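# Move the coaster can onto the turntable's orange spot

## Task

Pick up the can that sits on the coaster and set it down upright on the orange spot of the turntable, without moving the other cans already standing on the turntable.

## Robot and tools

Robot: two six-joint arms, left_arm and right_arm, each ending in a two-finger gripper. Cameras: cam_left_wrist and cam_right_wrist (672x504), one on each wrist.

Frames. The scene frame has its origin at table-top height, halfway between the nominal arm bases: +z up, +x out over the table, +y toward left_arm. Every hand pose, velocity, target and wrist-camera pose is given in that arm's own base frame. Calibrated bases in the scene frame: left_arm at (+0.036, +0.611, 0) m, quat_wxyz (+1.000, 0, 0, -0.019); right_arm at (+0.065, -0.479, 0) m, quat_wxyz (+1.000, 0, 0, +0.027). So a scene point is converted by subtracting the base position (and the tiny yaw). Gripper axes: fingers point along its +z, they open and close along its y. end_effector_position is the spot between the pads when shut; fingertips sit about 33 mm past it (gap up to 40 mm), only 9 mm when fully open.

The row (used by every moving tool): 20 numbers, both arms always present. Left first: x, y, z (metres, absolute place in left base frame), qw, qx, qy, qz (absolute orientation, w first), gripper position, force_limit, speed; then the same ten for the right arm. The last three per arm range -1 to 1. Position +1 = open 140 mm, pads touch near -0.8, -1 = close until blocked. force_limit sets squeeze (about 14 N at -1, 40 N at 0, 58 N at +1 for slow closes); speed sets finger speed (about 30, 140, 250 mm/s at -1, 0, +1); faster closes grip harder. Both start at +1. A 0 is a real command, so to leave a gripper alone resend its previous three numbers. An idle arm should get exactly its last reported pose every call; keep an orientation by repeating the same quaternion rather than copying a drifted reading.

execute_actions(actions, cameras): actions is a list of actions; each action is a list of up to 15 rows, one per 1/30 s step, the last row repeated if fewer. Refused if any target lies over 0.6 m from that gripper's current position along one of its axes. Each step the controller limits the command to 70 mm and 16 degrees from the measured pose, so a far target takes several actions; the result's Hand target shows where the arm is actually heading. Images come back only for an empty list or when cameras names them (["all"] for both).

move(target, speed, blend, stop_force, zero, blocking, cameras): straight-line travel to an absolute row, or a list of up to 15 rows (same finger numbers in each). speed in m/s, 0.002-2, default 0.25 (rotation up to twice that in rad/s), one value or one per target. blend in metres rounds corners; 0 stops at each. stop_force 10-80 N ends an arm's path when it senses that much push along its travel; use it only slowly, never while the gripper rotates, and omit it when backing off a contact. zero (default true) re-zeroes the force before moving. blocking=false returns after about 0.5 s while motion goes on (not allowed with stop_force). Moves cap at 10 s and ignore obstacles. Result ends with a move: line such as done, off_target, moving, held or fault, plus limits=paced or limits=held.

wait(seconds 0-10) lets time pass; stop brakes a running move; zoom_image(camera, region [x0,y0,x1,y1], at most 504 px per side) enlarges part of the latest image; finished_scene(scene 1 or 2) ends the scene irreversibly, so call it only once the can stands on the spot and the robot is clear.

Result lines: end_effector_position/quat and velocities; joint positions, joint torques, external joint torques; flange force along the gripper axes (includes held weight, noisy); Tool commands; position_measured in counts (3 open, about 139 = 60 mm, 200 = 20 mm, 230 pads together). object_status: 0 moving, 1 blocked while opening, 2 blocked while closing (a grip), 3 reached the commanded position or pads met (maybe holding nothing). After closing with -1, confirm a 2. To tighten, raise force_limit and nudge position to -0.98.

Cautions. Grip the can with the outer quarter of the pads near the tips; deeper grips let the fingers fold and hold poorly. Do not drive fingertips into the table or turntable; they fold and the next grip fails. Any outside force of 144 N, or joint torque at its limit (waist/shoulder 306, elbow 144, wrist joints 40.5 N m), freezes that arm for 10 s; the arms are stiff, so aim targets only slightly beyond a contact and approach slowly. Keep the arms apart: contact between them can fail the scene. Steer paths around an arm's own base. Avoid long stretched holds, which overheat motors and trigger 30-60 s stops. Lower the can gently, release only when it is still and upright, avoid bumping the other cans, and never let anything leave the table.

Each tool is called after ">>>" as name(argument=value, ...) on one line, values as JSON.

## Session

>>> execute_actions(actions=[])

Scene clock: 0.00 s.
left_arm: end_effector_position=(+0.5761, +0.0232, +0.3411) position_measured=3 object_status=3 end_effector_quat_wxyz=(-0.436, +0.408, +0.559, +0.575) | right_arm: end_effector_position=(+0.4662, +0.2736, +0.3057) position_measured=3 object_status=3 end_effector_quat_wxyz=(-0.044, +0.998, +0.017, +0.035)
Joint positions: left_arm=[-0.54 0.428 1.913 1.19 1.993 -1.132] | right_arm=[0.435 -0.06 1.875 0.055 1.228 1.956]
Joint velocities: within noise
Joint torques (N m): no reading
External joint torques (N m): no reading
Flange force (N): no reading
Hand target: left_arm +0.5761, +0.0232, +0.3411; -0.436, +0.408, +0.559, +0.575 | right_arm +0.4662, +0.2736, +0.3057; -0.044, +0.998, +0.017, +0.035
Tool commands: left_gripper/position=+1.0 left_gripper/force_limit=+1.0 left_gripper/speed=+1.0 right_gripper/position=+1.0 right_gripper/force_limit=+1.0 right_gripper/speed=+1.0

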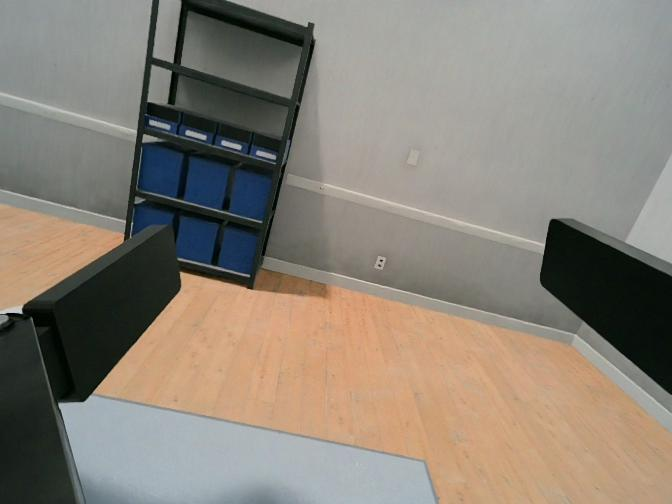

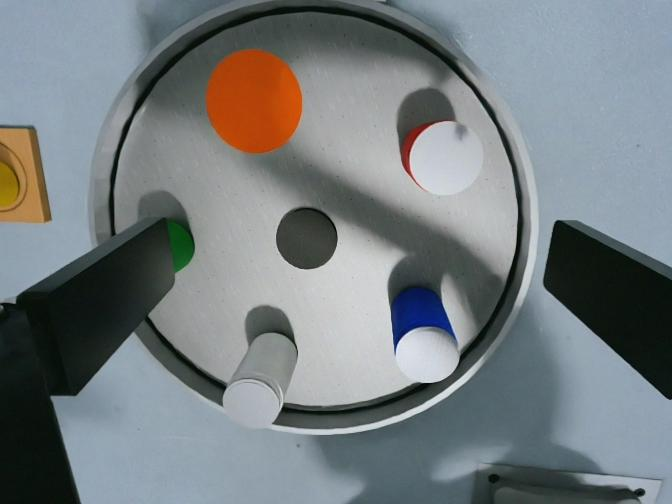

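>>> zoom_image(camera="cam_right_wrist", region=[0, 90, 200, 330])

>>> zoom_image(camera="cam_right_wrist", region=[370, 80, 670, 504])

>>> zoom_image(camera="cam_right_wrist", region=[100, 0, 400, 280])

Scaled by 2.100 from the camera's 672x504 image, which has a finer 960x720 frame.

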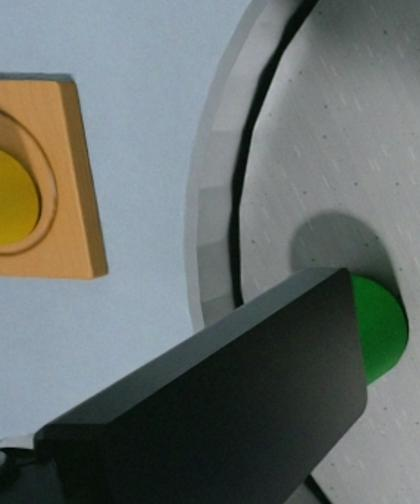

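Scaled by 1.189 from the camera's 672x504 image, which has a finer 960x720 frame.

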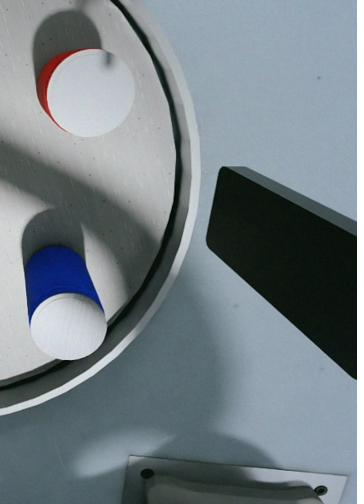

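Scaled by 1.680 from the camera's 672x504 image, which has a finer 960x720 frame.

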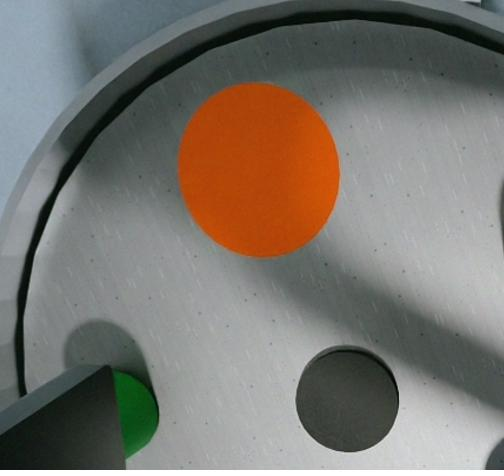

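>>> move(target=[0.4945, 0.2966, 0.3411, -0.5647, 0.2570, 0.6426, 0.4493, 1.0, 1.0, 1.0, 0.45, 0.66, 0.34, 0.0, 1.0, 0.0, 0.0, 1.0, 1.0, 1.0], speed=0.35, cameras=["all"])

Scene clock: 18.20 s.
left_arm: end_effector_position=(+0.4945, +0.2966, +0.3411) position_measured=3 object_status=3 end_effector_quat_wxyz=(+0.565, -0.257, -0.643, -0.449) | right_arm: end_effector_position=(+0.4500, +0.6600, +0.3400) position_measured=3 object_status=3 end_effector_quat_wxyz=(+0.000, +1.000, +0.000, +0.000)
Joint positions: left_arm=[-0.04 0.428 1.914 1.19 1.992 -1.133] | right_arm=[0.929 0.4 1.262 0 1.479 2.5]
Joint torques (N m): left_arm=[-1.83 -74.79 -32.49 2.74 1.91 0.21] | right_arm=[-0.01 -79.32 -41.71 4.45 -0.65 -0.3]
External joint torques (N m): left_arm=[1.84 0.35 0.98 0.06 0.11 -0.19] | right_arm=[-0.32 -2.59 0 -0.22 0.62 0.3]
Flange force (N): left_arm=[-1.2 -0.4 3.0] | right_arm=[-2.2 3.3 -1.5]
Hand target: left_arm +0.4945, +0.2966, +0.3411; +0.565, -0.257, -0.643, -0.449 | right_arm +0.4500, +0.6600, +0.3400; +0.000, +1.000, +0.000, +0.000
Off the commanded pose: left_arm 0.000 m, 0 deg | right_arm 0.000 m, 0 deg.
move: done
camera_calibration:
cam_left_wrist: T_world_to_cam=[[0.843085, 0.465727, 0.268898, -0.639997], [0.369271, -0.137846, -0.919042, 0.17806], [-0.390956, 0.874126, -0.288195, 0.172651], [0, 0, 0, 1]] pos_world=[0.541319, 0.17169, 0.385496]
cam_right_wrist: T_world_to_cam=[[0.0126514, -0.999894, -0.0071478, 0.665081], [-0.941395, -0.0143203, 0.337003, 0.324296], [-0.337069, 0.00246534, -0.941477, 0.613886], [0, 0, 0, 1]] pos_world=[0.503798, 0.668141, 0.473425]

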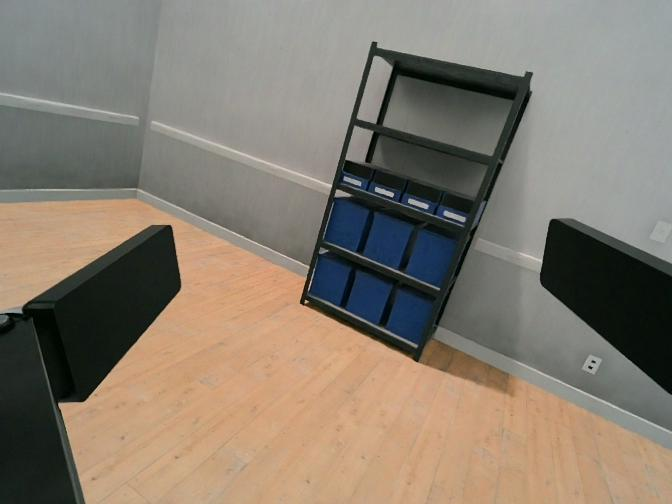

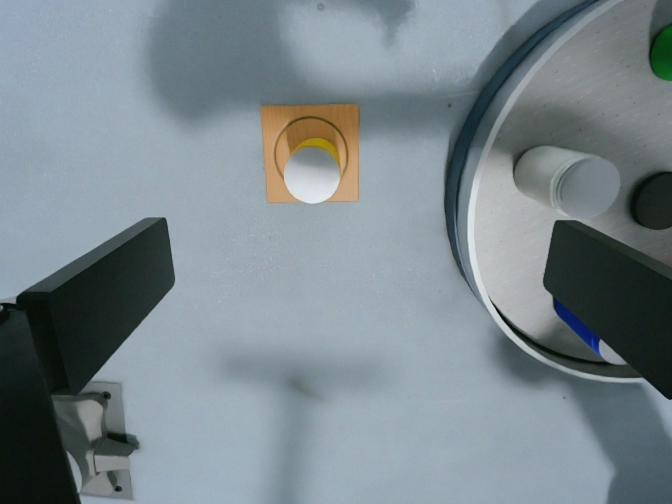

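>>> execute_actions(actions=[], cameras=["cam_right_wrist"])

>>> wait(seconds=2, cameras=["cam_right_wrist"])

Scene clock: 19.10 s.
left_arm: end_effector_position=(+0.4945, +0.2966, +0.3411) position_measured=3 object_status=3 end_effector_quat_wxyz=(+0.565, -0.257, -0.643, -0.449) | right_arm: end_effector_position=(+0.4500, +0.6600, +0.3400) position_measured=3 object_status=3 end_effector_quat_wxyz=(+0.000, +1.000, +0.000, +0.000)
Joint positions: left_arm=[-0.04 0.428 1.914 1.19 1.992 -1.133] | right_arm=[0.929 0.4 1.262 0 1.479 2.5]
Joint velocities: within noise
Joint torques (N m): left_arm=[-2.58 -74.47 -32.1 2.85 1.86 0.26] | right_arm=[0.34 -79.35 -41.69 4.44 -0.24 -0.31]
External joint torques (N m): left_arm=[2.41 -0.08 0.55 -0.03 0.16 -0.25] | right_arm=[-0.24 -2.68 -0.1 -0.18 0.2 0.31]
Flange force (N): left_arm=[-0.8 0.3 3.5] | right_arm=[-2.4 3.3 -0.9]
Hand target: left_arm +0.4945, +0.2966, +0.3411; +0.565, -0.257, -0.643, -0.449 | right_arm +0.4500, +0.6600, +0.3400; +0.000, +1.000, +0.000, +0.000
Tool commands: left_gripper/position=+1.0 left_gripper/force_limit=+1.0 left_gripper/speed=+1.0 right_gripper/position=+1.0 right_gripper/force_limit=+1.0 right_gripper/speed=+1.0
Off the commanded pose: left_arm 0.000 m, 0 deg | right_arm 0.000 m, 0 deg.
camera_calibration:
cam_right_wrist: T_world_to_cam=[[0.0125575, -0.999896, -0.0071135, 0.665113], [-0.941396, -0.0142203, 0.337003, 0.324229], [-0.337069, 0.0024647, -0.941477, 0.613887], [0, 0, 0, 1]] pos_world=[0.503798, 0.668141, 0.473425]
Images, in order (width x height): cam_right_wrist 672x504.

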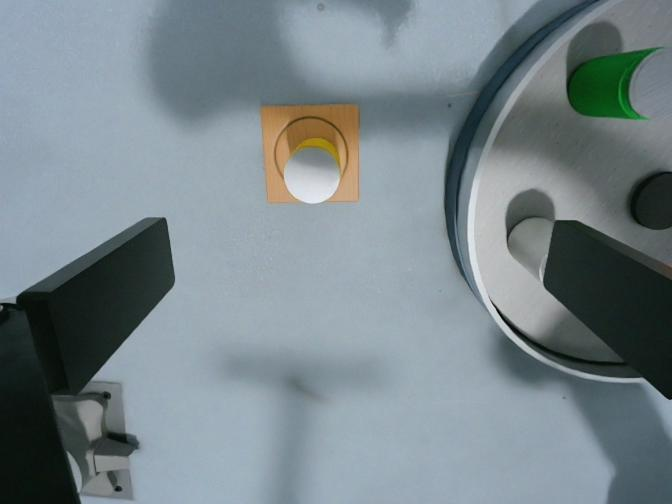

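Scene clock: 21.10 s.
left_arm: end_effector_position=(+0.4945, +0.2966, +0.3411) position_measured=3 object_status=3 end_effector_quat_wxyz=(+0.565, -0.257, -0.643, -0.449) | right_arm: end_effector_position=(+0.4500, +0.6600, +0.3400) position_measured=3 object_status=3 end_effector_quat_wxyz=(+0.000, +1.000, +0.000, +0.000)
Joint positions: left_arm=[-0.04 0.428 1.914 1.19 1.992 -1.133] | right_arm=[0.929 0.4 1.262 0 1.479 2.5]
Joint torques (N m): left_arm=[-2.24 -75.46 -32.19 2.8 1.8 0.22] | right_arm=[0.35 -79.21 -41.76 4.43 -0.22 -0.31]
External joint torques (N m): left_arm=[2.37 0.31 0.54 0 0.23 -0.21] | right_arm=[-0.3 -2.65 0.09 -0.2 0.19 0.31]
Flange force (N): left_arm=[-1.3 0.7 3.1] | right_arm=[-2.6 3.7 -0.6]
Hand target: left_arm +0.4945, +0.2966, +0.3411; +0.565, -0.257, -0.643, -0.449 | right_arm +0.4500, +0.6600, +0.3400; +0.000, +1.000, +0.000, +0.000
Tool commands: left_gripper/position=+1.0 left_gripper/force_limit=+1.0 left_gripper/speed=+1.0 right_gripper/position=+1.0 right_gripper/force_limit=+1.0 right_gripper/speed=+1.0
Off the commanded pose: left_arm 0.000 m, 0 deg | right_arm 0.000 m, 0 deg.
wait: 2.00 s; at rest by 0.17 s
camera_calibration:
cam_right_wrist: T_world_to_cam=[[0.0125575, -0.999896, -0.0071135, 0.665113], [-0.941396, -0.0142203, 0.337003, 0.324229], [-0.337069, 0.0024647, -0.941477, 0.613887], [0, 0, 0, 1]] pos_world=[0.503798, 0.668141, 0.473425]
Images, in order (width x height): cam_right_wrist 672x504.

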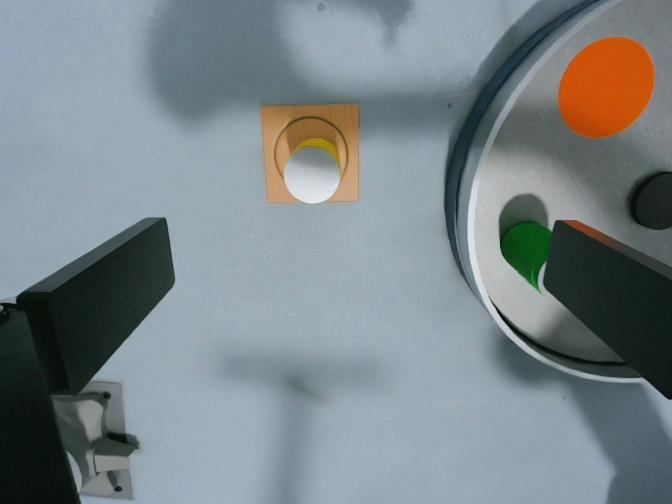

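>>> zoom_image(camera="cam_right_wrist", region=[430, 0, 672, 242])

>>> zoom_image(camera="cam_right_wrist", region=[240, 80, 390, 230])

>>> execute_actions(actions=[], cameras=["cam_right_wrist"])

Scaled by 2.083 from the camera's 672x504 image, which has a finer 960x720 frame.

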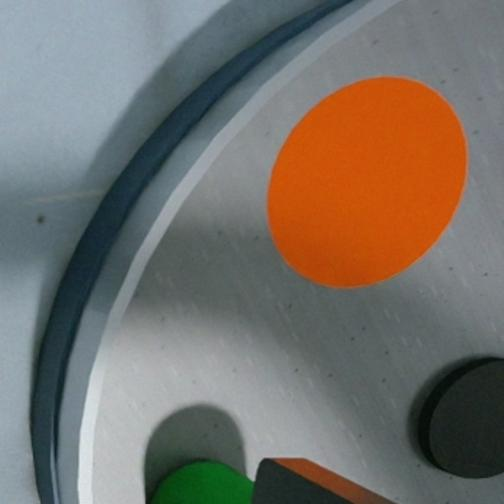

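Scaled by 3.360 from the camera's 672x504 image, which has a finer 960x720 frame.

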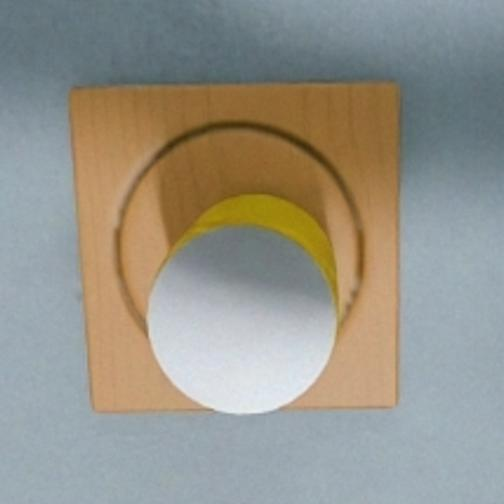

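Scene clock: 30.97 s.
left_arm: end_effector_position=(+0.4945, +0.2966, +0.3411) position_measured=3 object_status=3 end_effector_quat_wxyz=(+0.565, -0.257, -0.643, -0.449) | right_arm: end_effector_position=(+0.4500, +0.6600, +0.3400) position_measured=3 object_status=3 end_effector_quat_wxyz=(+0.000, +1.000, +0.000, +0.000)
Joint positions: left_arm=[-0.04 0.428 1.914 1.19 1.992 -1.133] | right_arm=[0.929 0.4 1.262 0 1.479 2.5]
Joint velocities: within noise
Joint torques (N m): left_arm=[-2.37 -74.5 -32.38 2.8 1.83 0.24] | right_arm=[0.32 -79.12 -41.68 4.42 -0.22 -0.28]
External joint torques (N m): left_arm=[2.41 -0.25 0.79 0.01 0.19 -0.23] | right_arm=[-0.1 -2.83 -0.04 -0.16 0.18 0.28]
Flange force (N): left_arm=[-0.5 -0.1 3.8] | right_arm=[-2.7 3.6 -0.8]
Hand target: left_arm +0.4945, +0.2966, +0.3411; +0.565, -0.257, -0.643, -0.449 | right_arm +0.4500, +0.6600, +0.3400; +0.000, +1.000, +0.000, +0.000
Tool commands: left_gripper/position=+1.0 left_gripper/force_limit=+1.0 left_gripper/speed=+1.0 right_gripper/position=+1.0 right_gripper/force_limit=+1.0 right_gripper/speed=+1.0
Off the commanded pose: left_arm 0.000 m, 0 deg | right_arm 0.000 m, 0 deg.
camera_calibration:
cam_right_wrist: T_world_to_cam=[[0.0125575, -0.999896, -0.0071135, 0.665113], [-0.941396, -0.0142203, 0.337003, 0.324229], [-0.337069, 0.0024647, -0.941477, 0.613887], [0, 0, 0, 1]] pos_world=[0.503798, 0.668141, 0.473425]
Images, in order (width x height): cam_right_wrist 672x504.

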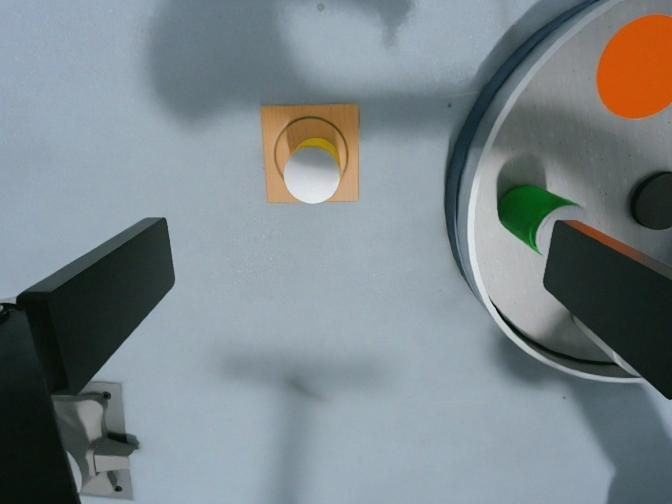

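>>> zoom_image(camera="cam_right_wrist", region=[430, 0, 672, 242])

>>> move(target=[0.4945, 0.2966, 0.3411, 0.565, -0.257, -0.643, -0.449, 1.0, 1.0, 1.0, 0.4458, 0.6899, 0.17, 0.0, 1.0, 0.0, 0.0, 0.05, -0.1, 0.0], speed=0.25, cameras=["cam_right_wrist"])

>>> zoom_image(camera="cam_right_wrist", region=[230, 120, 450, 340])

Scaled by 2.083 from the camera's 672x504 image, which has a finer 960x720 frame.

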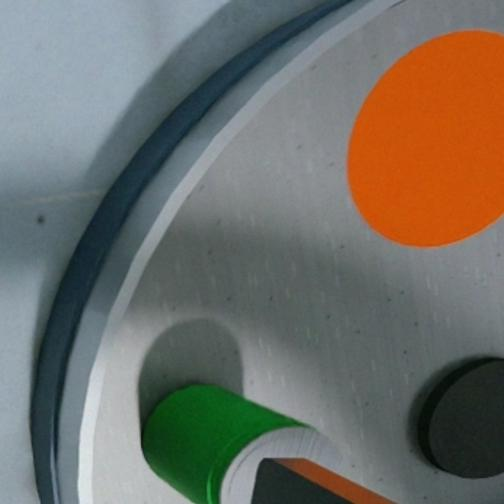

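Scene clock: 39.13 s.
left_arm: end_effector_position=(+0.4945, +0.2966, +0.3411) position_measured=3 object_status=3 end_effector_quat_wxyz=(+0.565, -0.257, -0.643, -0.449) | right_arm: end_effector_position=(+0.4458, +0.6899, +0.1701) position_measured=123 object_status=3 end_effector_quat_wxyz=(+0.000, +1.000, +0.000, +0.000)
Joint positions: left_arm=[-0.04 0.428 1.913 1.19 1.992 -1.132] | right_arm=[0.955 0.499 1.427 0 1.216 2.526]
Joint torques (N m): left_arm=[-2.16 -74.7 -32.28 2.78 1.83 0.31] | right_arm=[0.26 -86.65 -39.99 4.22 0.24 -0.3]
External joint torques (N m): left_arm=[2.23 -0.24 0.67 0.03 0.19 -0.29] | right_arm=[-0.78 -2.12 0.63 -0.23 -0.28 0.3]
Flange force (N): left_arm=[-0.6 -0.1 3.5] | right_arm=[-2.2 4.5 -0.1]
Hand target: left_arm +0.4945, +0.2966, +0.3411; +0.565, -0.257, -0.643, -0.449 | right_arm +0.4458, +0.6899, +0.1700; +0.000, +1.000, +0.000, +0.000
Off the commanded pose: left_arm 0.000 m, 0 deg | right_arm 0.000 m, 0 deg.
move: done
camera_calibration:
cam_right_wrist: T_world_to_cam=[[0.0126514, -0.999894, -0.0071478, 0.693816], [-0.941395, -0.0143203, 0.337003, 0.378027], [-0.337069, 0.00246534, -0.941477, 0.45244], [0, 0, 0, 1]] pos_world=[0.499598, 0.698041, 0.303525]
Images, in order (width x height): cam_right_wrist 672x504.

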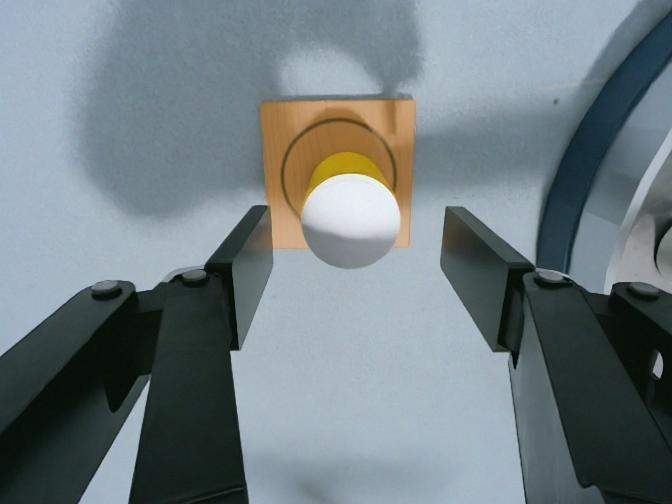

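Scaled by 2.291 from the camera's 672x504 image, which has a finer 960x720 frame.

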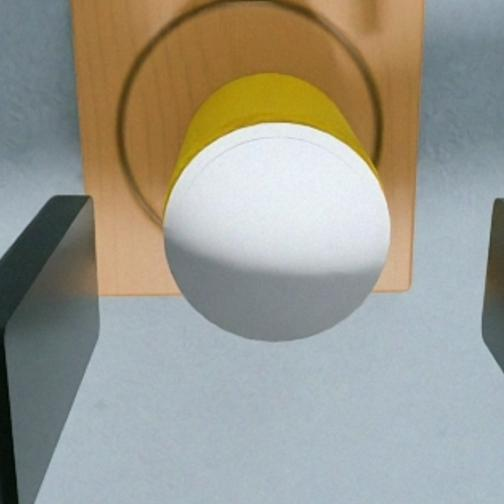

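>>> move(target=[[0.4945, 0.2966, 0.3411, 0.565, -0.257, -0.643, -0.449, 1.0, 1.0, 1.0, 0.4425, 0.691, 0.115, 0.0, 1.0, 0.0, 0.0, 0.05, -0.1, 0.0], [0.4945, 0.2966, 0.3411, 0.565, -0.257, -0.643, -0.449, 1.0, 1.0, 1.0, 0.4425, 0.691, 0.115, 0.0, 1.0, 0.0, 0.0, -1.0, -0.1, -1.0]], speed=0.15, cameras=["cam_right_wrist"])

Scene clock: 47.20 s.
left_arm: end_effector_position=(+0.4945, +0.2966, +0.3411) position_measured=3 object_status=3 end_effector_quat_wxyz=(+0.565, -0.257, -0.643, -0.449) | right_arm: end_effector_position=(+0.4425, +0.6910, +0.1150) position_measured=153 object_status=0 end_effector_quat_wxyz=(+0.000, +1.000, +0.000, +0.000)
Joint positions: left_arm=[-0.04 0.428 1.913 1.19 1.992 -1.132] | right_arm=[0.959 0.532 1.481 0 1.129 2.53]
Joint torques (N m): left_arm=[-2.7 -75.09 -32.16 2.74 1.87 0.21] | right_arm=[0.23 -78.78 -32.99 4.06 -0.43 -0.31]
External joint torques (N m): left_arm=[2.82 0.78 0.7 0.04 0.14 -0.2] | right_arm=[-0.26 -11.38 -4.81 -0.21 0.4 0.31]
Flange force (N): left_arm=[-2.1 1.1 3.7] | right_arm=[-2.7 4.1 -12.6]
Hand target: left_arm +0.4945, +0.2966, +0.3411; +0.565, -0.257, -0.643, -0.449 | right_arm +0.4425, +0.6910, +0.1150; +0.000, +1.000, +0.000, +0.000
Off the commanded pose: left_arm 0.000 m, 0 deg | right_arm 0.000 m, 0 deg.
move: done
camera_calibration:
cam_right_wrist: T_world_to_cam=[[0.0126514, -0.999894, -0.0071478, 0.694664], [-0.941395, -0.0143203, 0.337003, 0.393506], [-0.337069, 0.00246534, -0.941477, 0.399449], [0, 0, 0, 1]] pos_world=[0.496298, 0.699241, 0.248425]
Images, in order (width x height): cam_right_wrist 672x504.

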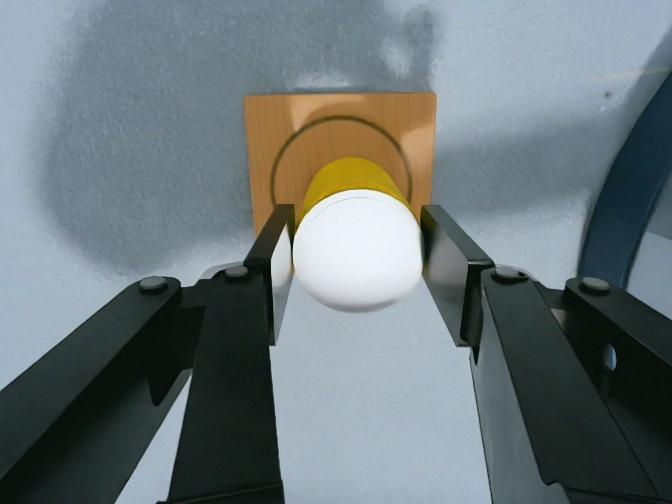

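>>> move(target=[0.4945, 0.2966, 0.3411, 0.565, -0.257, -0.643, -0.449, 1.0, 1.0, 1.0, 0.4425, 0.691, 0.13, 0.0, 1.0, 0.0, 0.0, -1.0, -0.1, -1.0], speed=0.05, cameras=["cam_right_wrist"])

Scene clock: 48.57 s.
left_arm: end_effector_position=(+0.4945, +0.2966, +0.3411) position_measured=3 object_status=3 end_effector_quat_wxyz=(+0.565, -0.257, -0.643, -0.449) | right_arm: end_effector_position=(+0.4425, +0.6910, +0.1299) position_measured=153 object_status=2 end_effector_quat_wxyz=(+0.000, +1.000, +0.000, +0.000)
Joint positions: left_arm=[-0.04 0.428 1.913 1.19 1.992 -1.132] | right_arm=[0.959 0.522 1.468 0 1.152 2.53]
Joint torques (N m): left_arm=[-2.8 -74.37 -32.05 2.68 1.87 0.27] | right_arm=[0.28 -87.69 -38.88 4.1 -0.26 -0.33]
External joint torques (N m): left_arm=[2.92 -0.21 0.52 0.12 0.16 -0.25] | right_arm=[0.08 -1.93 0.73 -0.21 0.23 0.33]
Flange force (N): left_arm=[-0.8 0.9 4.3] | right_arm=[-2.8 3.4 -1.0]
Hand target: left_arm +0.4945, +0.2966, +0.3411; +0.565, -0.257, -0.643, -0.449 | right_arm +0.4425, +0.6910, +0.1300; +0.000, +1.000, +0.000, +0.000
Off the commanded pose: left_arm 0.000 m, 0 deg | right_arm 0.000 m, 0 deg.
move: done
camera_calibration:
cam_right_wrist: T_world_to_cam=[[0.0125912, -0.999896, -0.00702076, 0.694668], [-0.941364, -0.0142211, 0.337093, 0.388375], [-0.337158, 0.00236467, -0.941445, 0.413583], [0, 0, 0, 1]] pos_world=[0.496298, 0.699141, 0.263325]
Images, in order (width x height): cam_right_wrist 672x504.

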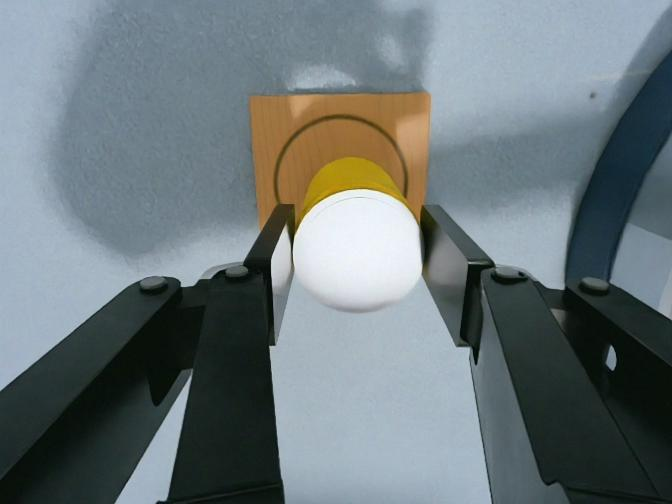

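>>> move(target=[[0.4945, 0.2966, 0.3411, 0.565, -0.257, -0.643, -0.449, 1.0, 1.0, 1.0, 0.436, 0.56, 0.30, 0.0, 1.0, 0.0, 0.0, -1.0, -0.1, -1.0], [0.4945, 0.2966, 0.3411, 0.565, -0.257, -0.643, -0.449, 1.0, 1.0, 1.0, 0.415, 0.193, 0.30, 0.0, 1.0, 0.0, 0.0, -1.0, -0.1, -1.0]], speed=0.3, blend=0.06, cameras=["cam_right_wrist"])

Scene clock: 56.37 s.
left_arm: end_effector_position=(+0.4945, +0.2966, +0.3411) position_measured=3 object_status=3 end_effector_quat_wxyz=(+0.565, -0.257, -0.643, -0.449) | right_arm: end_effector_position=(+0.4150, +0.1930, +0.3000) position_measured=153 object_status=2 end_effector_quat_wxyz=(+0.000, +1.000, +0.000, +0.000)
Joint positions: left_arm=[-0.04 0.428 1.913 1.19 1.992 -1.132] | right_arm=[0.36 -0.14 1.952 0 1.329 1.931]
Joint torques (N m): left_arm=[-2.82 -74.9 -32.25 2.82 1.89 0.23] | right_arm=[-0.15 -26.31 -41.63 4.32 -0.27 -0.49]
External joint torques (N m): left_arm=[2.73 0.39 0.7 -0.01 0.13 -0.22] | right_arm=[-0.04 0.11 0.92 -0.17 0.21 0.49]
Flange force (N): left_arm=[-1.6 0.7 3.8] | right_arm=[-1.4 -0.4 1.0]
Hand target: left_arm +0.4945, +0.2966, +0.3411; +0.565, -0.257, -0.643, -0.449 | right_arm +0.4150, +0.1930, +0.3000; +0.000, +1.000, +0.000, +0.000
Off the commanded pose: left_arm 0.000 m, 0 deg | right_arm 0.000 m, 0 deg.
move: done
camera_calibration:
cam_right_wrist: T_world_to_cam=[[0.0126852, -0.999895, -0.00705507, 0.198331], [-0.941363, -0.014321, 0.337092, 0.298087], [-0.337158, 0.00236531, -0.941445, 0.565629], [0, 0, 0, 1]] pos_world=[0.468798, 0.201241, 0.433425]
Images, in order (width x height): cam_right_wrist 672x504.

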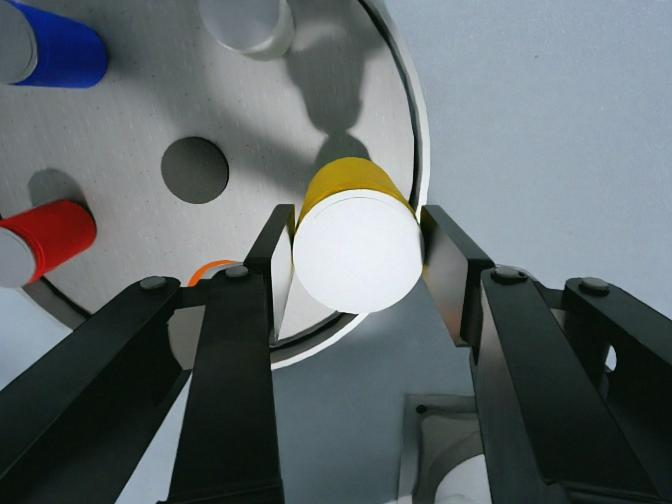

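>>> wait(seconds=0.4)

>>> move(target=[[0.4945,0.2966,0.3411,0.565,-0.257,-0.643,-0.449,1,1,1,0.4622,0.2003,0.30,0,1,0,0,-1,-0.1,-1],[0.4945,0.2966,0.3411,0.565,-0.257,-0.643,-0.449,1,1,1,0.5037,0.2243,0.30,0,1,0,0,-1,-0.1,-1],[0.4945,0.2966,0.3411,0.565,-0.257,-0.643,-0.449,1,1,1,0.5345,0.2610,0.30,0,1,0,0,-1,-0.1,-1],[0.4945,0.2966,0.3411,0.565,-0.257,-0.643,-0.449,1,1,1,0.5509,0.3060,0.30,0,1,0,0,-1,-0.1,-1],[0.4945,0.2966,0.3411,0.565,-0.257,-0.643,-0.449,1,1,1,0.5509,0.3540,0.30,0,1,0,0,-1,-0.1,-1],[0.4945,0.2966,0.3411,0.565,-0.257,-0.643,-0.449,1,1,1,0.5345,0.3990,0.30,0,1,0,0,-1,-0.1,-1],[0.4945,0.2966,0.3411,0.565,-0.257,-0.643,-0.449,1,1,1,0.5037,0.4357,0.30,0,1,0,0,-1,-0.1,-1],[0.4945,0.2966,0.3411,0.565,-0.257,-0.643,-0.449,1,1,1,0.4622,0.4597,0.30,0,1,0,0,-1,-0.1,-1],[0.4945,0.2966,0.3411,0.565,-0.257,-0.643,-0.449,1,1,1,0.4150,0.4680,0.30,0,1,0,0,-1,-0.1,-1],[0.4945,0.2966,0.3411,0.565,-0.257,-0.643,-0.449,1,1,1,0.3678,0.4597,0.30,0,1,0,0,-1,-0.1,-1],[0.4945,0.2966,0.3411,0.565,-0.257,-0.643,-0.449,1,1,1,0.3263,0.4357,0.30,0,1,0,0,-1,-0.1,-1],[0.4945,0.2966,0.3411,0.565,-0.257,-0.643,-0.449,1,1,1,0.2955,0.3990,0.30,0,1,0,0,-1,-0.1,-1],[0.4945,0.2966,0.3411,0.565,-0.257,-0.643,-0.449,1,1,1,0.2791,0.3540,0.30,0,1,0,0,-1,-0.1,-1],[0.4945,0.2966,0.3411,0.565,-0.257,-0.643,-0.449,1,1,1,0.2791,0.3060,0.30,0,1,0,0,-1,-0.1,-1],[0.4945,0.2966,0.3411,0.565,-0.257,-0.643,-0.449,1,1,1,0.2955,0.2610,0.30,0,1,0,0,-1,-0.1,-1]], speed=0.0826, blend=0.02, blocking=false, cameras=["cam_right_wrist"])

>>> wait(seconds=0.3, cameras=["cam_right_wrist"])

Scene clock: 58.70 s.
left_arm: end_effector_position=(+0.4945, +0.2966, +0.3411) position_measured=3 object_status=3 end_effector_quat_wxyz=(+0.565, -0.257, -0.643, -0.449) | right_arm: end_effector_position=(+0.4150, +0.1930, +0.3000) position_measured=153 object_status=2 end_effector_quat_wxyz=(+0.000, +1.000, +0.000, +0.000)
Joint positions: left_arm=[-0.04 0.428 1.913 1.19 1.992 -1.132] | right_arm=[0.36 -0.14 1.952 0 1.329 1.931]
Joint torques (N m): left_arm=[-3.2 -74.3 -32.4 2.83 1.84 0.23] | right_arm=[0.24 -25.74 -41.66 4.32 -0.27 -0.29]
External joint torques (N m): left_arm=[3.17 -0.18 0.88 -0.03 0.18 -0.21] | right_arm=[-0.24 -0.5 1.09 -0.17 0.22 0.29]
Flange force (N): left_arm=[-0.9 0.3 4.8] | right_arm=[-2.3 0.9 1.0]
Hand target: left_arm +0.4945, +0.2966, +0.3411; +0.565, -0.257, -0.643, -0.449 | right_arm +0.4150, +0.1930, +0.3000; +0.000, +1.000, +0.000, +0.000
Tool commands: left_gripper/position=+1.0 left_gripper/force_limit=+1.0 left_gripper/speed=+1.0 right_gripper/position=-1.0 right_gripper/force_limit=-0.1 right_gripper/speed=-1.0
Off the commanded pose: left_arm 0.000 m, 0 deg | right_arm 0.000 m, 0 deg.
wait: 0.40 s; at rest from the start

Scene clock: 59.20 s.
left_arm: end_effector_position=(+0.4945, +0.2966, +0.3411) position_measured=3 object_status=3 end_effector_quat_wxyz=(+0.565, -0.257, -0.643, -0.449) | right_arm: end_effector_position=(+0.4462, +0.1980, +0.3000) position_measured=153 object_status=2 end_effector_quat_wxyz=(+0.000, +1.000, +0.000, +0.000) end_effector_velocity=(+0.079, +0.016, -0.001) end_effector_angular_velocity=(-0.001, +0.001, -0.001)
Joint positions: left_arm=[-0.04 0.428 1.913 1.19 1.992 -1.132] | right_arm=[0.347 -0.089 1.908 0 1.322 1.918]
Joint velocities: left_arm=[within noise] | right_arm=[-0.025 0.132 -0.117 0 -0.013 -0.025]
Joint torques (N m): left_arm=[-2.45 -74.48 -32.01 2.76 1.88 0.18] | right_arm=[-2.14 -32.66 -41.67 4.36 -0.71 -0.16]
External joint torques (N m): left_arm=[2.58 0.2 0.54 0.03 0.14 -0.16] | right_arm=[2.25 1.53 1.03 -0.21 0.65 0.16]
Flange force (N): left_arm=[-1.2 0.9 3.6] | right_arm=[-0.9 -5.0 0.9]
Hand target: left_arm +0.4945, +0.2966, +0.3411; +0.565, -0.257, -0.643, -0.449 | right_arm +0.4540, +0.1996, +0.3000; +0.000, +1.000, +0.000, +0.000
Tool commands: left_gripper/position=+1.0 left_gripper/force_limit=+1.0 left_gripper/speed=+1.0 right_gripper/position=-1.0 right_gripper/force_limit=-0.1 right_gripper/speed=-1.0
Off the commanded pose: left_arm 0.000 m, 0 deg | right_arm 0.163 m, 0 deg.
move: running; path passed 0 of 15 targets
camera_calibration:
cam_right_wrist: T_world_to_cam=[[0.0125578, -0.999896, -0.0071136, 0.202924], [-0.941396, -0.0142206, 0.337003, 0.327562], [-0.337069, 0.00246471, -0.941477, 0.576085], [0, 0, 0, 1]] pos_world=[0.499998, 0.206141, 0.433425]
Images, in order (width x height): cam_right_wrist 672x504.

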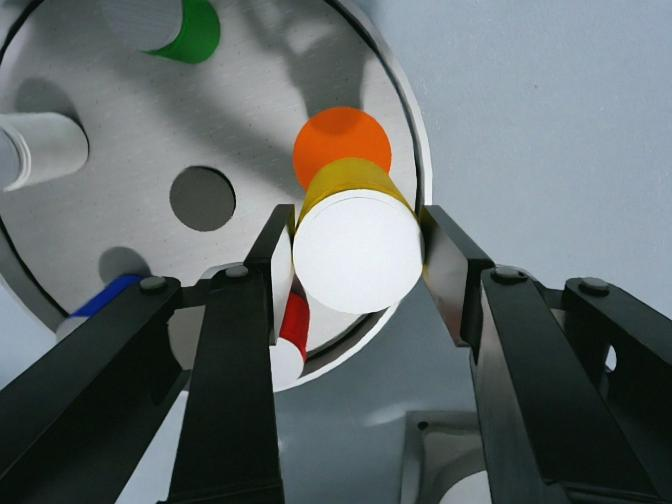

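Scene clock: 59.50 s.
left_arm: end_effector_position=(+0.4945, +0.2966, +0.3411) position_measured=3 object_status=3 end_effector_quat_wxyz=(+0.565, -0.257, -0.643, -0.449) | right_arm: end_effector_position=(+0.4694, +0.2051, +0.3000) position_measured=153 object_status=2 end_effector_quat_wxyz=(+0.000, +1.000, +0.000, +0.000) end_effector_velocity=(+0.075, +0.031, +0.000) end_effector_angular_velocity=(+0.000, +0.000, +0.008)
Joint positions: left_arm=[-0.04 0.428 1.913 1.19 1.992 -1.132] | right_arm=[0.345 -0.049 1.871 0 1.319 1.915]
Joint velocities: left_arm=[within noise] | right_arm=[0.008 0.132 -0.125 0 -0.008 0]
Joint torques (N m): left_arm=[-2.57 -74.24 -32.12 2.81 1.88 0.22] | right_arm=[-2.06 -34.84 -41.01 4.4 -0.46 -0.29]
External joint torques (N m): left_arm=[2.32 -0.46 0.54 0.01 0.15 -0.21] | right_arm=[2.84 -0.83 0.65 -0.24 0.42 0.28]
Flange force (N): left_arm=[-0.2 0.1 3.7] | right_arm=[-4.3 -4.8 -0.2]
Hand target: left_arm +0.4945, +0.2966, +0.3411; +0.565, -0.257, -0.643, -0.449 | right_arm +0.4765, +0.2087, +0.3000; +0.000, +1.000, +0.000, +0.000
Tool commands: left_gripper/position=+1.0 left_gripper/force_limit=+1.0 left_gripper/speed=+1.0 right_gripper/position=-1.0 right_gripper/force_limit=-0.1 right_gripper/speed=-1.0
Off the commanded pose: left_arm 0.000 m, 0 deg | right_arm 0.183 m, 0 deg.
earlier move: running; path passed 0 of 15 targets
wait: 0.30 s; no rest
camera_calibration:
cam_right_wrist: T_world_to_cam=[[0.0127799, -0.999893, -0.00708829, 0.209703], [-0.941393, -0.0144212, 0.337003, 0.34964], [-0.33707, 0.00236599, -0.941477, 0.583943], [0, 0, 0, 1]] pos_world=[0.523298, 0.213341, 0.433425]
Images, in order (width x height): cam_right_wrist 672x504.

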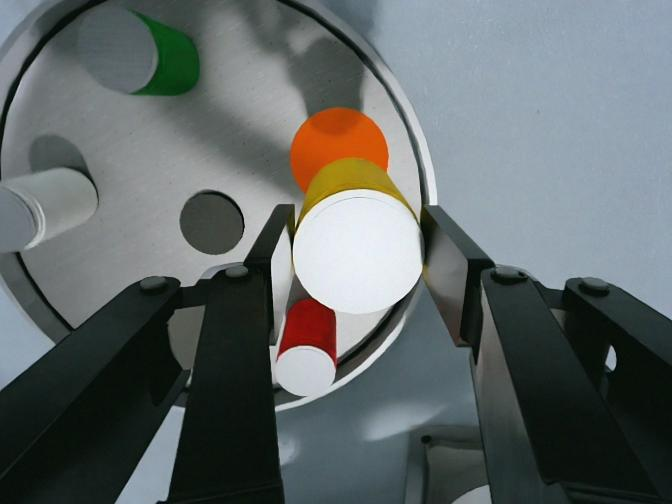

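>>> move(target=[[0.4945,0.2966,0.3411,0.565,-0.257,-0.643,-0.449,1,1,1,0.4624,0.4592,0.30,0,1,0,0,-1,-0.1,-1],[0.4945,0.2966,0.3411,0.565,-0.257,-0.643,-0.449,1,1,1,0.4154,0.4675,0.27,0,1,0,0,-1,-0.1,-1],[0.4945,0.2966,0.3411,0.565,-0.257,-0.643,-0.449,1,1,1,0.3684,0.4592,0.23,0,1,0,0,-1,-0.1,-1],[0.4945,0.2966,0.3411,0.565,-0.257,-0.643,-0.449,1,1,1,0.3270,0.4353,0.195,0,1,0,0,-1,-0.1,-1],[0.4945,0.2966,0.3411,0.565,-0.257,-0.643,-0.449,1,1,1,0.2963,0.3988,0.175,0,1,0,0,-1,-0.1,-1],[0.4945,0.2966,0.3411,0.565,-0.257,-0.643,-0.449,1,1,1,0.2800,0.3539,0.17,0,1,0,0,-1,-0.1,-1],[0.4945,0.2966,0.3411,0.565,-0.257,-0.643,-0.449,1,1,1,0.2800,0.3061,0.17,0,1,0,0,-1,-0.1,-1],[0.4945,0.2966,0.3411,0.565,-0.257,-0.643,-0.449,1,1,1,0.2963,0.2613,0.17,0,1,0,0,-1,-0.1,-1],[0.4945,0.2966,0.3411,0.565,-0.257,-0.643,-0.449,1,1,1,0.3270,0.2247,0.17,0,1,0,0,-1,-0.1,-1],[0.4945,0.2966,0.3411,0.565,-0.257,-0.643,-0.449,1,1,1,0.3684,0.2008,0.17,0,1,0,0,-1,-0.1,-1],[0.4945,0.2966,0.3411,0.565,-0.257,-0.643,-0.449,1,1,1,0.4154,0.1925,0.17,0,1,0,0,-1,-0.1,-1],[0.4945,0.2966,0.3411,0.565,-0.257,-0.643,-0.449,1,1,1,0.4624,0.2008,0.17,0,1,0,0,-1,-0.1,-1],[0.4945,0.2966,0.3411,0.565,-0.257,-0.643,-0.449,1,1,1,0.5038,0.2247,0.17,0,1,0,0,-1,-0.1,-1],[0.4945,0.2966,0.3411,0.565,-0.257,-0.643,-0.449,1,1,1,0.5345,0.2613,0.17,0,1,0,0,-1,-0.1,-1],[0.4945,0.2966,0.3411,0.565,-0.257,-0.643,-0.449,1,1,1,0.5508,0.3061,0.17,0,1,0,0,-1,-0.1,-1]], speed=[0.0895,0.1056,0.1166,0.1028,0.09,0.0834,0.083,0.083,0.083,0.083,0.083,0.083,0.083,0.083,0.083], blend=0.02, blocking=false, cameras=["cam_right_wrist"])

>>> wait(seconds=3.2, cameras=["cam_right_wrist"])

>>> zoom_image(camera="cam_right_wrist", region=[220, 60, 460, 300])

Scene clock: 63.70 s.
left_arm: end_effector_position=(+0.4945, +0.2966, +0.3411) position_measured=3 object_status=3 end_effector_quat_wxyz=(+0.565, -0.257, -0.643, -0.449) | right_arm: end_effector_position=(+0.4409, +0.4629, +0.2862) position_measured=153 object_status=2 end_effector_quat_wxyz=(+0.000, +1.000, +0.000, +0.000) end_effector_velocity=(-0.088, +0.016, -0.055) end_effector_angular_velocity=(+0.000, +0.000, +0.001)
Joint positions: left_arm=[-0.04 0.428 1.913 1.19 1.992 -1.132] | right_arm=[0.756 0.16 1.675 0 1.307 2.326]
Joint velocities: left_arm=[within noise] | right_arm=[0.113 -0.053 0.165 0 -0.111 0.111]
Joint torques (N m): left_arm=[-2.45 -74.75 -32.28 2.84 1.77 0.29] | right_arm=[0.72 -55.6 -41.17 4.25 -0.13 0.1]
External joint torques (N m): left_arm=[2.54 0.12 0.73 -0.04 0.26 -0.28] | right_arm=[-0.81 -1.35 0.65 -0.13 0.09 -0.1]
Flange force (N): left_arm=[-1.1 0.2 3.6] | right_arm=[-1.3 3.4 0.2]
Hand target: left_arm +0.4945, +0.2966, +0.3411; +0.565, -0.257, -0.643, -0.449 | right_arm +0.4324, +0.4644, +0.2808; +0.000, +1.000, +0.000, +0.000
Tool commands: left_gripper/position=+1.0 left_gripper/force_limit=+1.0 left_gripper/speed=+1.0 right_gripper/position=-1.0 right_gripper/force_limit=-0.1 right_gripper/speed=-1.0
Off the commanded pose: left_arm 0.000 m, 0 deg | right_arm 0.224 m, 0 deg.
earlier move: replaced; path passed 7 of 15 targets
move: running; path passed 1 of 15 targets; blend cut to 0.0055 m at target 1
camera_calibration:
cam_right_wrist: T_world_to_cam=[[0.0127174, -0.999895, -0.00696523, 0.467622], [-0.941256, -0.0143219, 0.337391, 0.3309], [-0.337455, 0.00226531, -0.941339, 0.560914], [0, 0, 0, 1]] pos_world=[0.494798, 0.471041, 0.419624]
Images, in order (width x height): cam_right_wrist 672x504.

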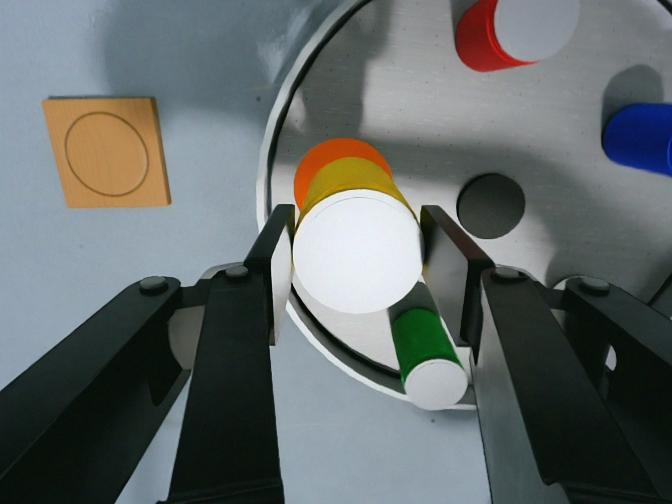

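Scene clock: 66.90 s.
left_arm: end_effector_position=(+0.4945, +0.2966, +0.3411) position_measured=3 object_status=3 end_effector_quat_wxyz=(+0.565, -0.257, -0.643, -0.449) | right_arm: end_effector_position=(+0.2829, +0.3010, +0.1699) position_measured=153 object_status=2 end_effector_quat_wxyz=(+0.000, +1.000, +0.000, +0.000) end_effector_velocity=(+0.018, -0.078, +0.000) end_effector_angular_velocity=(+0.000, +0.000, +0.001)
Joint positions: left_arm=[-0.04 0.428 1.913 1.19 1.992 -1.132] | right_arm=[0.733 -0.13 2.195 0 1.077 2.304]
Joint velocities: left_arm=[within noise] | right_arm=[-0.17 -0.08 0.066 0 0.013 -0.171]
Joint torques (N m): left_arm=[-2.82 -74.64 -32.02 2.8 1.79 0.22] | right_arm=[-0.87 -23.14 -37.36 4 -0.48 -0.29]
External joint torques (N m): left_arm=[2.65 0.17 0.48 0.02 0.22 -0.21] | right_arm=[0.69 0.12 0.38 -0.24 0.43 0.29]
Flange force (N): left_arm=[-1.1 0.9 3.5] | right_arm=[-1.9 -1.4 -0.4]
Hand target: left_arm +0.4945, +0.2966, +0.3411; +0.565, -0.257, -0.643, -0.449 | right_arm +0.2848, +0.2930, +0.1699; +0.000, +1.000, +0.000, +0.000
Tool commands: left_gripper/position=+1.0 left_gripper/force_limit=+1.0 left_gripper/speed=+1.0 right_gripper/position=-1.0 right_gripper/force_limit=-0.1 right_gripper/speed=-1.0
Off the commanded pose: left_arm 0.000 m, 0 deg | right_arm 0.268 m, 0 deg.
earlier move: running; path passed 6 of 15 targets; blend cut to 0.0055 m at target 1
wait: 3.20 s; no rest
camera_calibration:
cam_right_wrist: T_world_to_cam=[[0.0124734, -0.999899, -0.00676205, 0.307061], [-0.941429, -0.0140225, 0.33692, 0.219118], [-0.336981, 0.00216346, -0.941509, 0.398375], [0, 0, 0, 1]] pos_world=[0.336698, 0.309241, 0.303325]
Images, in order (width x height): cam_right_wrist 672x504.

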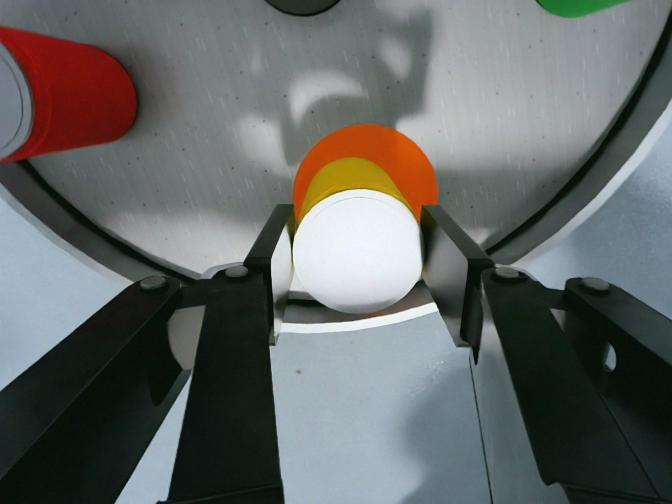

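Scaled by 2.100 from the camera's 672x504 image, which has a finer 960x720 frame.

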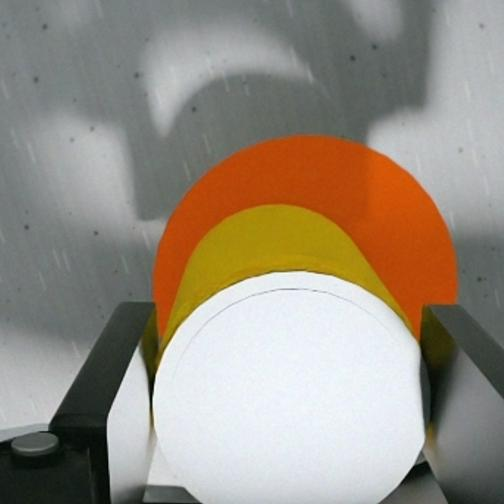

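>>> move(target=[[0.4945,0.2966,0.3411,0.565,-0.257,-0.643,-0.449,1,1,1,0.5458,0.2935,0.17,0,1,0,0,-1,-0.1,-1],[0.4945,0.2966,0.3411,0.565,-0.257,-0.643,-0.449,1,1,1,0.5500,0.3414,0.168,0,1,0,0,-1,-0.1,-1],[0.4945,0.2966,0.3411,0.565,-0.257,-0.643,-0.449,1,1,1,0.5375,0.3878,0.165,0,1,0,0,-1,-0.1,-1],[0.4945,0.2966,0.3411,0.565,-0.257,-0.643,-0.449,1,1,1,0.5099,0.4272,0.163,0,1,0,0,-1,-0.1,-1],[0.4945,0.2966,0.3411,0.565,-0.257,-0.643,-0.449,1,1,1,0.4705,0.4548,0.161,0,1,0,0,-1,-0.1,-1],[0.4945,0.2966,0.3411,0.565,-0.257,-0.643,-0.449,1,1,1,0.4241,0.4673,0.159,0,1,0,0,-1,-0.1,-1],[0.4945,0.2966,0.3411,0.565,-0.257,-0.643,-0.449,1,1,1,0.3762,0.4631,0.157,0,1,0,0,-1,-0.1,-1],[0.4945,0.2966,0.3411,0.565,-0.257,-0.643,-0.449,1,1,1,0.3326,0.4428,0.156,0,1,0,0,-1,-0.1,-1],[0.4945,0.2966,0.3411,0.565,-0.257,-0.643,-0.449,1,1,1,0.2985,0.4087,0.156,0,1,0,0,-1,-0.1,-1],[0.4945,0.2966,0.3411,0.565,-0.257,-0.643,-0.449,1,1,1,0.2782,0.3651,0.156,0,1,0,0,-1,-0.1,-1],[0.4945,0.2966,0.3411,0.565,-0.257,-0.643,-0.449,1,1,1,0.2740,0.3172,0.156,0,1,0,0,-1,-0.1,-1],[0.4945,0.2966,0.3411,0.565,-0.257,-0.643,-0.449,1,1,1,0.2865,0.2708,0.156,0,1,0,0,-1,-0.1,-1],[0.4945,0.2966,0.3411,0.565,-0.257,-0.643,-0.449,1,1,1,0.3141,0.2314,0.156,0,1,0,0,-1,-0.1,-1],[0.4945,0.2966,0.3411,0.565,-0.257,-0.643,-0.449,1,1,1,0.3535,0.2038,0.156,0,1,0,0,-1,-0.1,-1],[0.4945,0.2966,0.3411,0.565,-0.257,-0.643,-0.449,1,1,1,0.3999,0.1913,0.156,0,1,0,0,-1,-0.1,-1]], speed=[0.0885,0.0885,0.0835,0.0835,0.0835,0.0835,0.0835,0.0835,0.0835,0.0835,0.0835,0.0835,0.0835,0.0835,0.0835], blend=0.02, blocking=false)

>>> wait(seconds=1.4, cameras=["cam_right_wrist"])

>>> zoom_image(camera="cam_right_wrist", region=[220, 60, 460, 300])

Scene clock: 72.00 s.
left_arm: end_effector_position=(+0.4945, +0.2966, +0.3411) position_measured=3 object_status=3 end_effector_quat_wxyz=(+0.565, -0.257, -0.643, -0.449) | right_arm: end_effector_position=(+0.5476, +0.3141, +0.1692) position_measured=153 object_status=2 end_effector_quat_wxyz=(+0.000, +1.000, +0.000, +0.000) end_effector_velocity=(+0.007, +0.084, -0.004) end_effector_angular_velocity=(-0.001, +0.001, -0.001)
Joint positions: left_arm=[-0.04 0.428 1.913 1.19 1.992 -1.132] | right_arm=[0.466 0.217 1.83 0 1.094 2.037]
Joint velocities: left_arm=[within noise] | right_arm=[0.114 0.075 -0.087 0 0.014 0.115]
Joint torques (N m): left_arm=[-3.2 -74.35 -32.23 2.81 1.83 0.23] | right_arm=[2.31 -57.55 -38.5 3.98 -0.86 -0.76]
External joint torques (N m): left_arm=[3.03 -0.28 0.66 0.01 0.2 -0.21] | right_arm=[-2.32 -1.67 1.16 -0.17 0.8 0.76]
Flange force (N): left_arm=[-0.6 0.6 4.5] | right_arm=[-2.7 4.4 -1.5]
Hand target: left_arm +0.4945, +0.2966, +0.3411; +0.565, -0.257, -0.643, -0.449 | right_arm +0.5482, +0.3224, +0.1688; +0.000, +1.000, +0.000, +0.000
Tool commands: left_gripper/position=+1.0 left_gripper/force_limit=+1.0 left_gripper/speed=+1.0 right_gripper/position=-1.0 right_gripper/force_limit=-0.1 right_gripper/speed=-1.0
Off the commanded pose: left_arm 0.000 m, 0 deg | right_arm 0.193 m, 0 deg.
earlier move: replaced; blend cut to 0.0055 m at target 1
move: running; path passed 1 of 15 targets; blend cut to 0.0068 m at target 1

Scene clock: 73.40 s.
left_arm: end_effector_position=(+0.4945, +0.2966, +0.3411) position_measured=3 object_status=3 end_effector_quat_wxyz=(+0.565, -0.257, -0.643, -0.449) | right_arm: end_effector_position=(+0.5124, +0.4221, +0.1634) position_measured=153 object_status=2 end_effector_quat_wxyz=(+0.000, +1.000, +0.000, +0.000) end_effector_velocity=(-0.055, +0.061, -0.005) end_effector_angular_velocity=(-0.002, +0.002, -0.001)
Joint positions: left_arm=[-0.04 0.428 1.913 1.19 1.992 -1.132] | right_arm=[0.637 0.269 1.774 0 1.098 2.208]
Joint velocities: left_arm=[within noise] | right_arm=[0.123 0 0.011 0 -0.008 0.124]
Joint torques (N m): left_arm=[-2.52 -74.96 -32.31 2.83 1.82 0.22] | right_arm=[-1.62 -62.98 -36.65 3.92 -0.26 -0.21]
External joint torques (N m): left_arm=[2.46 0.56 0.79 -0.02 0.2 -0.21] | right_arm=[1.66 -1.02 0.48 -0.23 0.27 0.21]
Flange force (N): left_arm=[-1.7 0.4 3.3] | right_arm=[-3.4 -0.8 -0.8]
Hand target: left_arm +0.4945, +0.2966, +0.3411; +0.565, -0.257, -0.643, -0.449 | right_arm +0.5068, +0.4277, +0.1629; +0.000, +1.000, +0.000, +0.000
Tool commands: left_gripper/position=+1.0 left_gripper/force_limit=+1.0 left_gripper/speed=+1.0 right_gripper/position=-1.0 right_gripper/force_limit=-0.1 right_gripper/speed=-1.0
Off the commanded pose: left_arm 0.000 m, 0 deg | right_arm 0.257 m, 0 deg.
earlier move: running; path passed 3 of 15 targets; blend cut to 0.0068 m at target 1
wait: 1.40 s; no rest
camera_calibration:
cam_right_wrist: T_world_to_cam=[[0.0127715, -0.999891, -0.00740316, 0.42516], [-0.941425, -0.0145192, 0.33691, 0.439371], [-0.336981, 0.00266667, -0.941508, 0.469147], [0, 0, 0, 1]] pos_world=[0.566298, 0.430242, 0.296825]
Images, in order (width x height): cam_right_wrist 672x504.

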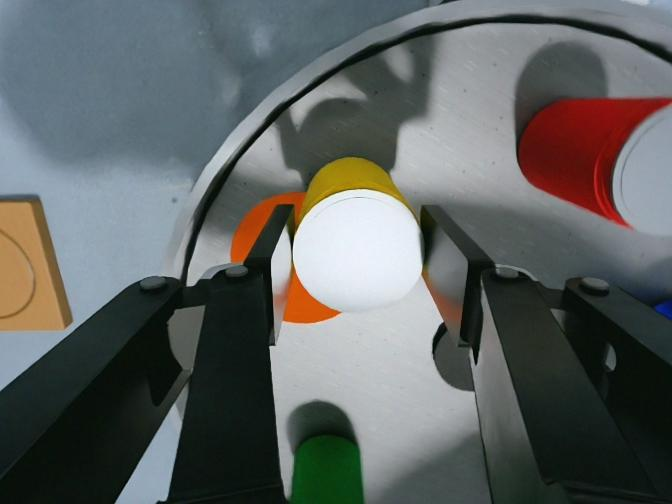

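Scaled by 2.100 from the camera's 672x504 image, which has a finer 960x720 frame.

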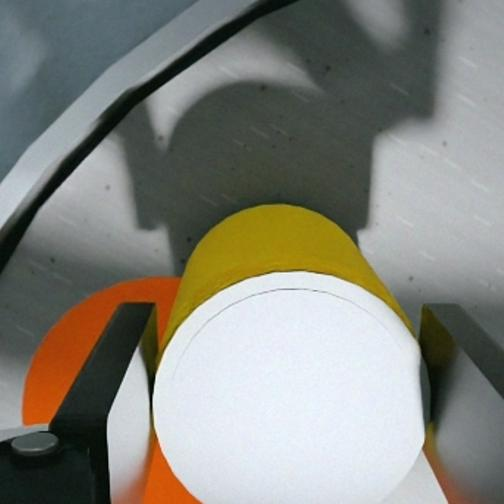

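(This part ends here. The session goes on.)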